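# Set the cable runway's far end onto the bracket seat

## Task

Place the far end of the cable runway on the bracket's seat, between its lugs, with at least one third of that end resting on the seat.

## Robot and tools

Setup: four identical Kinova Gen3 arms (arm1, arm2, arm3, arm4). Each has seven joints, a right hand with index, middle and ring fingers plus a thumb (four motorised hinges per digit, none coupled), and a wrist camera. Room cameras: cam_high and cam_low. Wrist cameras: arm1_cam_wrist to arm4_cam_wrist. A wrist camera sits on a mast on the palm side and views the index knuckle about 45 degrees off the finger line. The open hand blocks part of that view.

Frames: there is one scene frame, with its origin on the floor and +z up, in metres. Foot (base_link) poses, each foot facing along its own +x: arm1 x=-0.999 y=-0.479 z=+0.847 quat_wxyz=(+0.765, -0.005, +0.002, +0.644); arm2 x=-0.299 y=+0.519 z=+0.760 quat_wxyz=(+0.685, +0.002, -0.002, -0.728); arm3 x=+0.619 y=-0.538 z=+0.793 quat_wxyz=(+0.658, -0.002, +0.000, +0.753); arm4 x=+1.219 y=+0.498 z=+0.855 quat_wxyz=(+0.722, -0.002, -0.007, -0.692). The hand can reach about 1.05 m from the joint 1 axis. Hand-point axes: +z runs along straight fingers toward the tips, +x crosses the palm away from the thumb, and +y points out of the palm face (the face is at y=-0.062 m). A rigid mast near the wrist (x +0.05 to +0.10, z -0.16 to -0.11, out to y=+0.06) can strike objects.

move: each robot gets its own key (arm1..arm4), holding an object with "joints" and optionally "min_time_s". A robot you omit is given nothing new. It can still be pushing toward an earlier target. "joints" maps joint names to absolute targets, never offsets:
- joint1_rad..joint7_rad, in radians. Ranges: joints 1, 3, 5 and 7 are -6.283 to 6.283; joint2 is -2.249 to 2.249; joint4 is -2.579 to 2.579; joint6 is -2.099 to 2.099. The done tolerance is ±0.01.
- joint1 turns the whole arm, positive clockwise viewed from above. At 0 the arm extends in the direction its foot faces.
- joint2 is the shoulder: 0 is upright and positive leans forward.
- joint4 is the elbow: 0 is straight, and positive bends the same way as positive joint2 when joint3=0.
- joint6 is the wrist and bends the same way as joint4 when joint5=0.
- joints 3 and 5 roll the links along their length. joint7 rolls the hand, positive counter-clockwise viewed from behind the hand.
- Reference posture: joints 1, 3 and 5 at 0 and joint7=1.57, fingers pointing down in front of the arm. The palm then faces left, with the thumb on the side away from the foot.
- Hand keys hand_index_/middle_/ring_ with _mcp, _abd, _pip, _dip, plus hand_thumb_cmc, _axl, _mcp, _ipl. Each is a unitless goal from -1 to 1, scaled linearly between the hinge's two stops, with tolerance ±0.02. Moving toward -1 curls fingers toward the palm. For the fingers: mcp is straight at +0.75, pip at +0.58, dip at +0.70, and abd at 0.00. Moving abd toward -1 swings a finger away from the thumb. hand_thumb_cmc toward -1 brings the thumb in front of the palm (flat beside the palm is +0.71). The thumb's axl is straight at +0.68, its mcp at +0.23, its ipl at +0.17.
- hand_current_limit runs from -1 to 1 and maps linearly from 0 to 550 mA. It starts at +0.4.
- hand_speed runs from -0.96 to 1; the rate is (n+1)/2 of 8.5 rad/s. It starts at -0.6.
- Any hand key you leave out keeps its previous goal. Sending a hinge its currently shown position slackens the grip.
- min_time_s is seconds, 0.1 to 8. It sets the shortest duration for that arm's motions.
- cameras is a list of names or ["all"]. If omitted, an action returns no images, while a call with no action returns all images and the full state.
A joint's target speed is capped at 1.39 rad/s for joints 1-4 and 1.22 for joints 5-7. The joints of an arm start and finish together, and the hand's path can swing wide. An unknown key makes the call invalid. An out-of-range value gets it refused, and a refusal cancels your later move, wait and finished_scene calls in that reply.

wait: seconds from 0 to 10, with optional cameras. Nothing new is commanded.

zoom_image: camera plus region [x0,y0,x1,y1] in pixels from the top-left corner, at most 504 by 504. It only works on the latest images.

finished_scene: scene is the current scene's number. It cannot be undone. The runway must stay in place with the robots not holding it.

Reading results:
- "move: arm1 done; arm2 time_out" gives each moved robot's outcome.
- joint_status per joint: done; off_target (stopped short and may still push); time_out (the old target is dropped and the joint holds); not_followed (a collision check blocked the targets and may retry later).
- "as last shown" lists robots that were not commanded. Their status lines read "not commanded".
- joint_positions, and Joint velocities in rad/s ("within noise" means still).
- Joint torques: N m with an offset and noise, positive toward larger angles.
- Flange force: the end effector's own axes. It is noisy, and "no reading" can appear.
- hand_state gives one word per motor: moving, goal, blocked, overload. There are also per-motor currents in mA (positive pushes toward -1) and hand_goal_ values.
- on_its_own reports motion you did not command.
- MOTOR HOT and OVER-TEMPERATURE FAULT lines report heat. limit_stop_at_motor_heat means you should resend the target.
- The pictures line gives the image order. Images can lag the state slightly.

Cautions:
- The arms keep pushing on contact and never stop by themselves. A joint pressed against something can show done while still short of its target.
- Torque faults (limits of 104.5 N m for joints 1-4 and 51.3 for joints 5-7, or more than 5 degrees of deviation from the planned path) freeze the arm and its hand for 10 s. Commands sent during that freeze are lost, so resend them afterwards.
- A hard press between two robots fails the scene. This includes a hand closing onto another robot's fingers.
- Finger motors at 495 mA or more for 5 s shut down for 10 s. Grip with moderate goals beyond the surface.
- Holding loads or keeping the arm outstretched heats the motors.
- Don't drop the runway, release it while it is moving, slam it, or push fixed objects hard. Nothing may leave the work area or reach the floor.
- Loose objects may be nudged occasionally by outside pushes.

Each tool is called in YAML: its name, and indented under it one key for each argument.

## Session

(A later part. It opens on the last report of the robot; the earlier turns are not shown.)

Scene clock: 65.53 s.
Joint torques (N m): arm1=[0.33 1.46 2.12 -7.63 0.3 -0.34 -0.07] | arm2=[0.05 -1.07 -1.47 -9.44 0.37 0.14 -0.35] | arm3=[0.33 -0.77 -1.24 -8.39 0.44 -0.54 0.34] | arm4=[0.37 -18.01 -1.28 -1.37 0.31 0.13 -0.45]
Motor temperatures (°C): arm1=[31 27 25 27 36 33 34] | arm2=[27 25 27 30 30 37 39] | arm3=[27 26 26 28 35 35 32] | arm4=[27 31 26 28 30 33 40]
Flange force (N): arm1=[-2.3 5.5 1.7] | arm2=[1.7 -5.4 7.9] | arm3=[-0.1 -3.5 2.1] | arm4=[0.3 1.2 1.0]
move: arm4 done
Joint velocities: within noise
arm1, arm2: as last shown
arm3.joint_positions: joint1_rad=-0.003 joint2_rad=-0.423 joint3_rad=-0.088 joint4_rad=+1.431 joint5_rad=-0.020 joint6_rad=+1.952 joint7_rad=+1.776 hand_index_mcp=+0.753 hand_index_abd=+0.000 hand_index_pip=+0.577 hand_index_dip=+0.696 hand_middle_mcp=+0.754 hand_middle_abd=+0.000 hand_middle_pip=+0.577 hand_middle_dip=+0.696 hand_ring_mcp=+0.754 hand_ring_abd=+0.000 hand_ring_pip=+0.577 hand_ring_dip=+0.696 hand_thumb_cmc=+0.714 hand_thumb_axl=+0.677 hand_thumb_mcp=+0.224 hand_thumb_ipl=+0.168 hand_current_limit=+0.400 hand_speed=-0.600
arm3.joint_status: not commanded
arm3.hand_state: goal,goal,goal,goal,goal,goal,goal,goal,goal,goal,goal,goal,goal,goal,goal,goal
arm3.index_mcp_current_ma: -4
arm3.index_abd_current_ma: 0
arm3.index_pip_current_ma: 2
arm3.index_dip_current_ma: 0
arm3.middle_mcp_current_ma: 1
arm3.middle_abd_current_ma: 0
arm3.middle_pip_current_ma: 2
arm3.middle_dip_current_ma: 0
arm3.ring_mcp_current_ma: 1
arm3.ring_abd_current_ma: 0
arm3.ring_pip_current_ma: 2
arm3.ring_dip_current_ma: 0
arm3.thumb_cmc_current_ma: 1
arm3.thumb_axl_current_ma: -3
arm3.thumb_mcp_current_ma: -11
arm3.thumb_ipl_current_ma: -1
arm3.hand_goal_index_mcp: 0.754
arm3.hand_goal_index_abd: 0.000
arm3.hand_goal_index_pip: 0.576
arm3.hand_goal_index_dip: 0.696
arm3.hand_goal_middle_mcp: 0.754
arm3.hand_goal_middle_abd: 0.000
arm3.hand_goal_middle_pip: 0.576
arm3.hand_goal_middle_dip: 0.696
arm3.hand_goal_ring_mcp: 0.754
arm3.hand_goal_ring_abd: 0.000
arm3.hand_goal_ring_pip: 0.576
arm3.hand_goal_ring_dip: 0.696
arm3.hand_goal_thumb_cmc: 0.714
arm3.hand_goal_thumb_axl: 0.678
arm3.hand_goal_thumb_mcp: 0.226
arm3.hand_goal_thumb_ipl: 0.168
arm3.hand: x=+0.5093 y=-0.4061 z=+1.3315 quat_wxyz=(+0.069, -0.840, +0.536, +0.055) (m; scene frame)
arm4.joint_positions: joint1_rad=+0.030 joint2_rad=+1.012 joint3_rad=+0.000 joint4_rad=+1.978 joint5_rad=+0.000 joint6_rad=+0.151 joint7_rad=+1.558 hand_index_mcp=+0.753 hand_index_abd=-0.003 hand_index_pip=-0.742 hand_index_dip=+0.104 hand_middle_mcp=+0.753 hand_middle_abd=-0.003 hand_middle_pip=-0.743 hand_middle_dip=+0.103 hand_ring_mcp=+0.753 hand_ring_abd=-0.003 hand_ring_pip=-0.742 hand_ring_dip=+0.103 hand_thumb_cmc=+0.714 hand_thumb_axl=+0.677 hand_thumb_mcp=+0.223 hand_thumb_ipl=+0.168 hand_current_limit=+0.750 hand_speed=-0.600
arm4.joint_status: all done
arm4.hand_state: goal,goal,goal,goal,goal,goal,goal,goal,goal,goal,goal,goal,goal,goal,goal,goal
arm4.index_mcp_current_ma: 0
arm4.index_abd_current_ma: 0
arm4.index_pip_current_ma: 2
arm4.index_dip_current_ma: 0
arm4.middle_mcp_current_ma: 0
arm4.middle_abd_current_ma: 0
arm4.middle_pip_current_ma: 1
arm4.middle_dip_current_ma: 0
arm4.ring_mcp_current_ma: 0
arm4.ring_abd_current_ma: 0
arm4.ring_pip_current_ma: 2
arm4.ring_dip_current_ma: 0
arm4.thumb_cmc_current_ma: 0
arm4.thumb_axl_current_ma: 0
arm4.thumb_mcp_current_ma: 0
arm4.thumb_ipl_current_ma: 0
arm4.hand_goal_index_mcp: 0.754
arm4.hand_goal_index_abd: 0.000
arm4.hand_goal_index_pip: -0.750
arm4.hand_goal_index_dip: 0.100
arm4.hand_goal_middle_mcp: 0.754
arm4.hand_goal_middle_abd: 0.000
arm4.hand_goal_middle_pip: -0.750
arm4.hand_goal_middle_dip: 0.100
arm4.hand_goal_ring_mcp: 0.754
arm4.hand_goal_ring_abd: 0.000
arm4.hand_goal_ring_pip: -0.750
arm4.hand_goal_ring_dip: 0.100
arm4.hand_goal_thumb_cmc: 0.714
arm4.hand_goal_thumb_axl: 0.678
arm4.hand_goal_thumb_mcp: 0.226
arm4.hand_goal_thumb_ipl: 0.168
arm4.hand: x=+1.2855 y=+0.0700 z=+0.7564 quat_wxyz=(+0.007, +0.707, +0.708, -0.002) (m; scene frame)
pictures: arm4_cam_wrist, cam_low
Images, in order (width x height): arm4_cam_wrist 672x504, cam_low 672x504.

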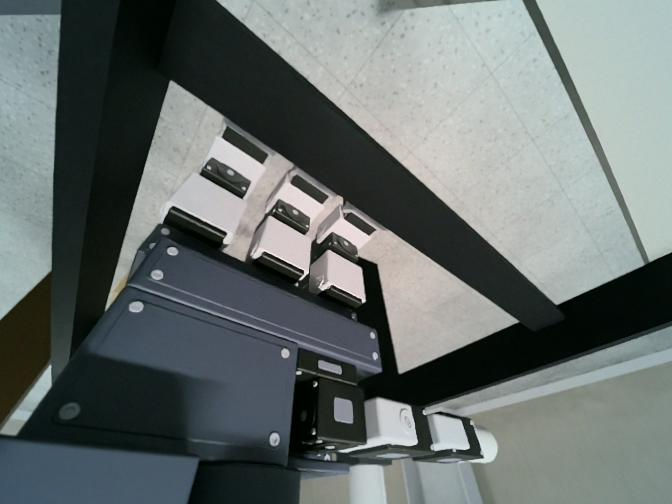

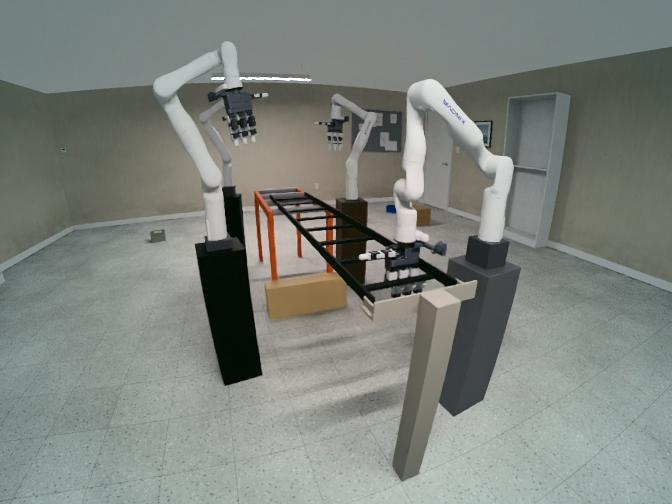

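move:
  arm4: {"joints":{"hand_index_pip":0.577,"hand_middle_pip":0.577,"hand_ring_pip":0.577,"hand_index_dip":0.696,"hand_middle_dip":0.696,"hand_ring_dip":0.696}}
  cameras: ["arm4_cam_wrist"]

move:
  arm4: {"joints":{"joint1_rad":0.0298,"joint2_rad":0.4874,"joint4_rad":1.9348,"joint6_rad":0.7194,"joint7_rad":1.5582},"min_time_s":2.5}
  cameras: ["cam_low","cam_high","arm4_cam_wrist"]

zoom_image:
  camera: "cam_low"
  region: [345, 270, 405, 330]

zoom_image:
  camera: "cam_low"
  region: [430, 245, 490, 305]

zoom_image:
  camera: "cam_high"
  region: [330, 160, 410, 240]

zoom_image:
  camera: "arm4_cam_wrist"
  region: [300, 0, 672, 372]

Scene clock: 67.30 s.
Joint torques (N m): arm1=[0.27 1.48 2.14 -7.55 0.31 -0.35 -0.09] | arm2=[0.01 -1.16 -1.41 -9.42 0.37 0.11 -0.41] | arm3=[0.32 -0.75 -1.22 -8.38 0.44 -0.53 0.32] | arm4=[0.29 -17.89 -1.22 -1.37 0.36 0.09 -0.37]
Motor temperatures (°C): arm1=[31 27 25 27 36 33 34] | arm2=[27 25 27 30 30 37 39] | arm3=[27 26 26 28 35 35 32] | arm4=[27 31 26 28 30 33 40]
Flange force (N): arm1=[-2.4 5.6 1.4] | arm2=[1.5 -5.4 7.7] | arm3=[-0.1 -3.5 2.1] | arm4=[0.2 1.2 0.6]
move: arm4 done
Joint velocities: within noise
arm1, arm2, arm3: as last shown
arm4.joint_positions: joint1_rad=+0.030 joint2_rad=+1.012 joint3_rad=+0.000 joint4_rad=+1.978 joint5_rad=+0.000 joint6_rad=+0.151 joint7_rad=+1.558 hand_index_mcp=+0.753 hand_index_abd=-0.003 hand_index_pip=+0.575 hand_index_dip=+0.693 hand_middle_mcp=+0.753 hand_middle_abd=-0.003 hand_middle_pip=+0.575 hand_middle_dip=+0.694 hand_ring_mcp=+0.753 hand_ring_abd=-0.003 hand_ring_pip=+0.574 hand_ring_dip=+0.694 hand_thumb_cmc=+0.714 hand_thumb_axl=+0.677 hand_thumb_mcp=+0.223 hand_thumb_ipl=+0.168 hand_current_limit=+0.750 hand_speed=-0.600
arm4.joint_status: all done
arm4.hand_state: goal,goal,goal,goal,goal,goal,goal,goal,goal,goal,goal,goal,goal,goal,goal,goal
arm4.index_mcp_current_ma: 0
arm4.index_abd_current_ma: 0
arm4.index_pip_current_ma: 0
arm4.index_dip_current_ma: 0
arm4.middle_mcp_current_ma: 0
arm4.middle_abd_current_ma: 0
arm4.middle_pip_current_ma: 0
arm4.middle_dip_current_ma: 0
arm4.ring_mcp_current_ma: 0
arm4.ring_abd_current_ma: 0
arm4.ring_pip_current_ma: 0
arm4.ring_dip_current_ma: 0
arm4.thumb_cmc_current_ma: 0
arm4.thumb_axl_current_ma: 0
arm4.thumb_mcp_current_ma: 0
arm4.thumb_ipl_current_ma: 0
arm4.hand_goal_index_mcp: 0.754
arm4.hand_goal_index_abd: 0.000
arm4.hand_goal_index_pip: 0.578
arm4.hand_goal_index_dip: 0.696
arm4.hand_goal_middle_mcp: 0.754
arm4.hand_goal_middle_abd: 0.000
arm4.hand_goal_middle_pip: 0.578
arm4.hand_goal_middle_dip: 0.696
arm4.hand_goal_ring_mcp: 0.754
arm4.hand_goal_ring_abd: 0.000
arm4.hand_goal_ring_pip: 0.578
arm4.hand_goal_ring_dip: 0.696
arm4.hand_goal_thumb_cmc: 0.714
arm4.hand_goal_thumb_axl: 0.678
arm4.hand_goal_thumb_mcp: 0.226
arm4.hand_goal_thumb_ipl: 0.168
arm4.hand: x=+1.2855 y=+0.0700 z=+0.7564 quat_wxyz=(+0.007, +0.707, +0.708, -0.002) (m; scene frame)
pictures: arm4_cam_wrist
Images, in order (width x height): arm4_cam_wrist 672x504.

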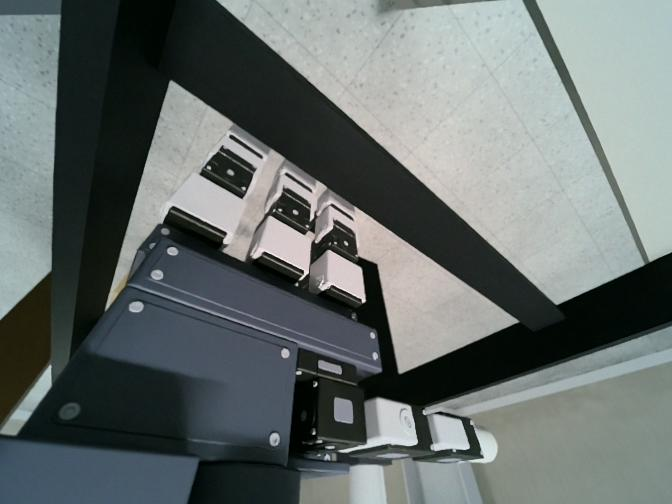

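Scene clock: 70.13 s.
Joint torques (N m): arm1=[0.28 1.5 2.2 -7.58 0.27 -0.37 -0.12] | arm2=[0.06 -1.13 -1.34 -9.38 0.36 0.14 -0.39] | arm3=[0.31 -0.79 -1.2 -8.38 0.42 -0.52 0.32] | arm4=[0.42 -14.87 -1.4 -5.62 0.31 0.12 -0.39]
Motor temperatures (°C): arm1=[31 27 25 27 36 33 34] | arm2=[27 25 27 30 30 37 39] | arm3=[27 26 26 28 35 35 32] | arm4=[27 31 26 28 30 33 40]
Flange force (N): arm1=[-2.3 5.7 1.4] | arm2=[1.4 -5.2 7.6] | arm3=[-0.2 -3.5 2.1] | arm4=[-0.5 0.2 1.0]
move: arm4 done
Joint velocities: within noise
arm1, arm2, arm3: as last shown
arm4.joint_positions: joint1_rad=+0.030 joint2_rad=+0.487 joint3_rad=+0.000 joint4_rad=+1.935 joint5_rad=+0.000 joint6_rad=+0.719 joint7_rad=+1.558 hand_index_mcp=+0.753 hand_index_abd=-0.003 hand_index_pip=+0.575 hand_index_dip=+0.693 hand_middle_mcp=+0.753 hand_middle_abd=-0.003 hand_middle_pip=+0.575 hand_middle_dip=+0.694 hand_ring_mcp=+0.753 hand_ring_abd=-0.003 hand_ring_pip=+0.574 hand_ring_dip=+0.694 hand_thumb_cmc=+0.714 hand_thumb_axl=+0.677 hand_thumb_mcp=+0.223 hand_thumb_ipl=+0.168 hand_current_limit=+0.750 hand_speed=-0.600
arm4.joint_status: all done
arm4.hand_state: goal,goal,goal,goal,goal,goal,goal,goal,goal,goal,goal,goal,goal,goal,goal,goal
arm4.index_mcp_current_ma: 0
arm4.index_abd_current_ma: 0
arm4.index_pip_current_ma: 0
arm4.index_dip_current_ma: 0
arm4.middle_mcp_current_ma: 0
arm4.middle_abd_current_ma: 0
arm4.middle_pip_current_ma: 0
arm4.middle_dip_current_ma: 0
arm4.ring_mcp_current_ma: 0
arm4.ring_abd_current_ma: 0
arm4.ring_pip_current_ma: 0
arm4.ring_dip_current_ma: 0
arm4.thumb_cmc_current_ma: 0
arm4.thumb_axl_current_ma: 0
arm4.thumb_mcp_current_ma: 0
arm4.thumb_ipl_current_ma: 0
arm4.hand_goal_index_mcp: 0.754
arm4.hand_goal_index_abd: 0.000
arm4.hand_goal_index_pip: 0.578
arm4.hand_goal_index_dip: 0.696
arm4.hand_goal_middle_mcp: 0.754
arm4.hand_goal_middle_abd: 0.000
arm4.hand_goal_middle_pip: 0.578
arm4.hand_goal_middle_dip: 0.696
arm4.hand_goal_ring_mcp: 0.754
arm4.hand_goal_ring_abd: 0.000
arm4.hand_goal_ring_pip: 0.578
arm4.hand_goal_ring_dip: 0.696
arm4.hand_goal_thumb_cmc: 0.714
arm4.hand_goal_thumb_axl: 0.678
arm4.hand_goal_thumb_mcp: 0.226
arm4.hand_goal_thumb_ipl: 0.168
arm4.hand: x=+1.2840 y=+0.0727 z=+0.9793 quat_wxyz=(+0.007, +0.707, +0.708, -0.002) (m; scene frame)
pictures: arm4_cam_wrist, cam_high, cam_low
Images, in order (width x height): arm4_cam_wrist 672x504, cam_high 672x504, cam_low 672x504.

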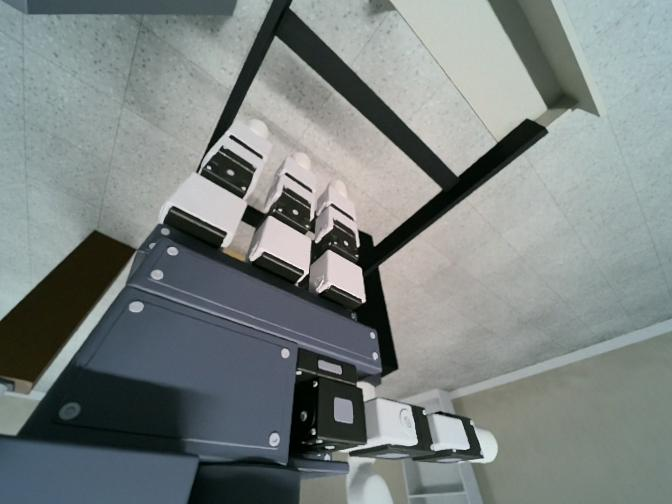

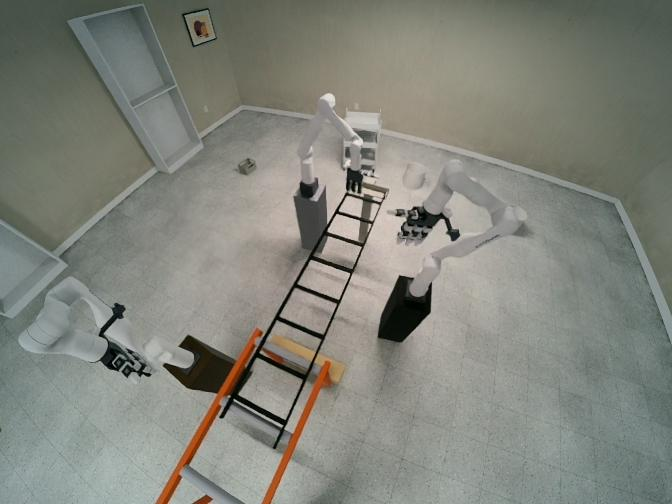

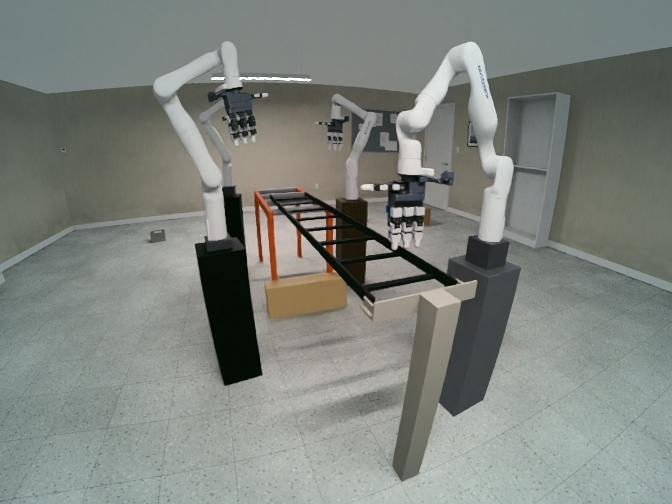

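Scaled by 8.400 from the camera's 672x504 image, which has a finer 960x720 frame.

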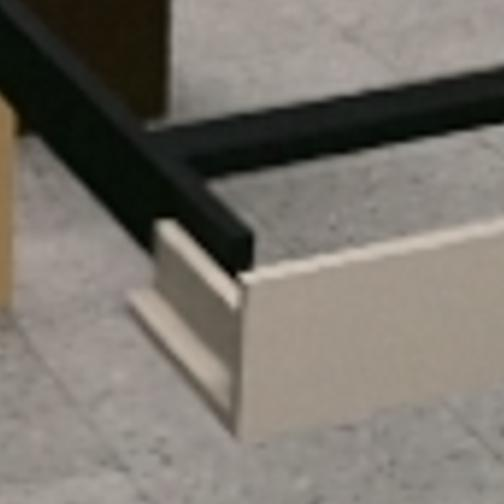

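Scaled by 8.400 from the camera's 672x504 image, which has a finer 960x720 frame.

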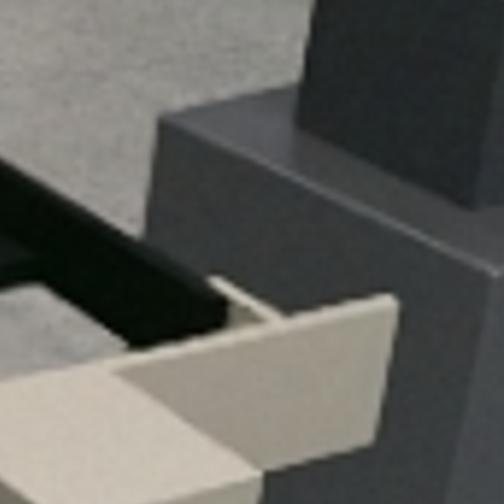

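Scaled by 6.300 from the camera's 672x504 image, which has a finer 960x720 frame.

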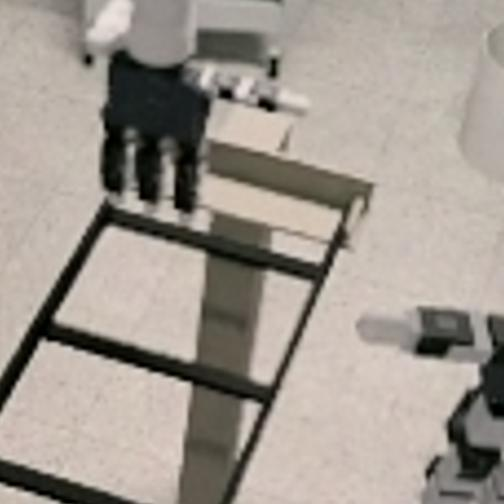

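Scaled by 1.355 from the camera's 672x504 image, which has a finer 960x720 frame.

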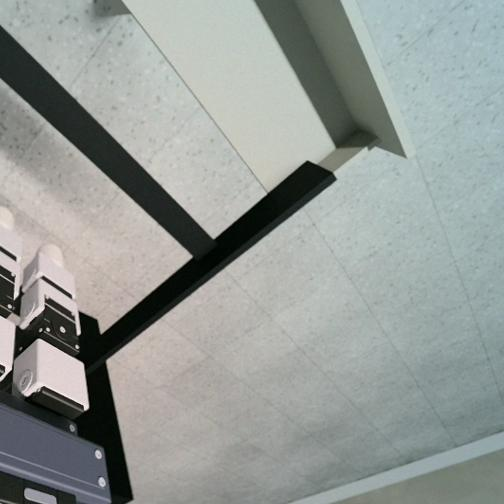

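finished_scene:
  scene: 3

The scene is finished: the task was done.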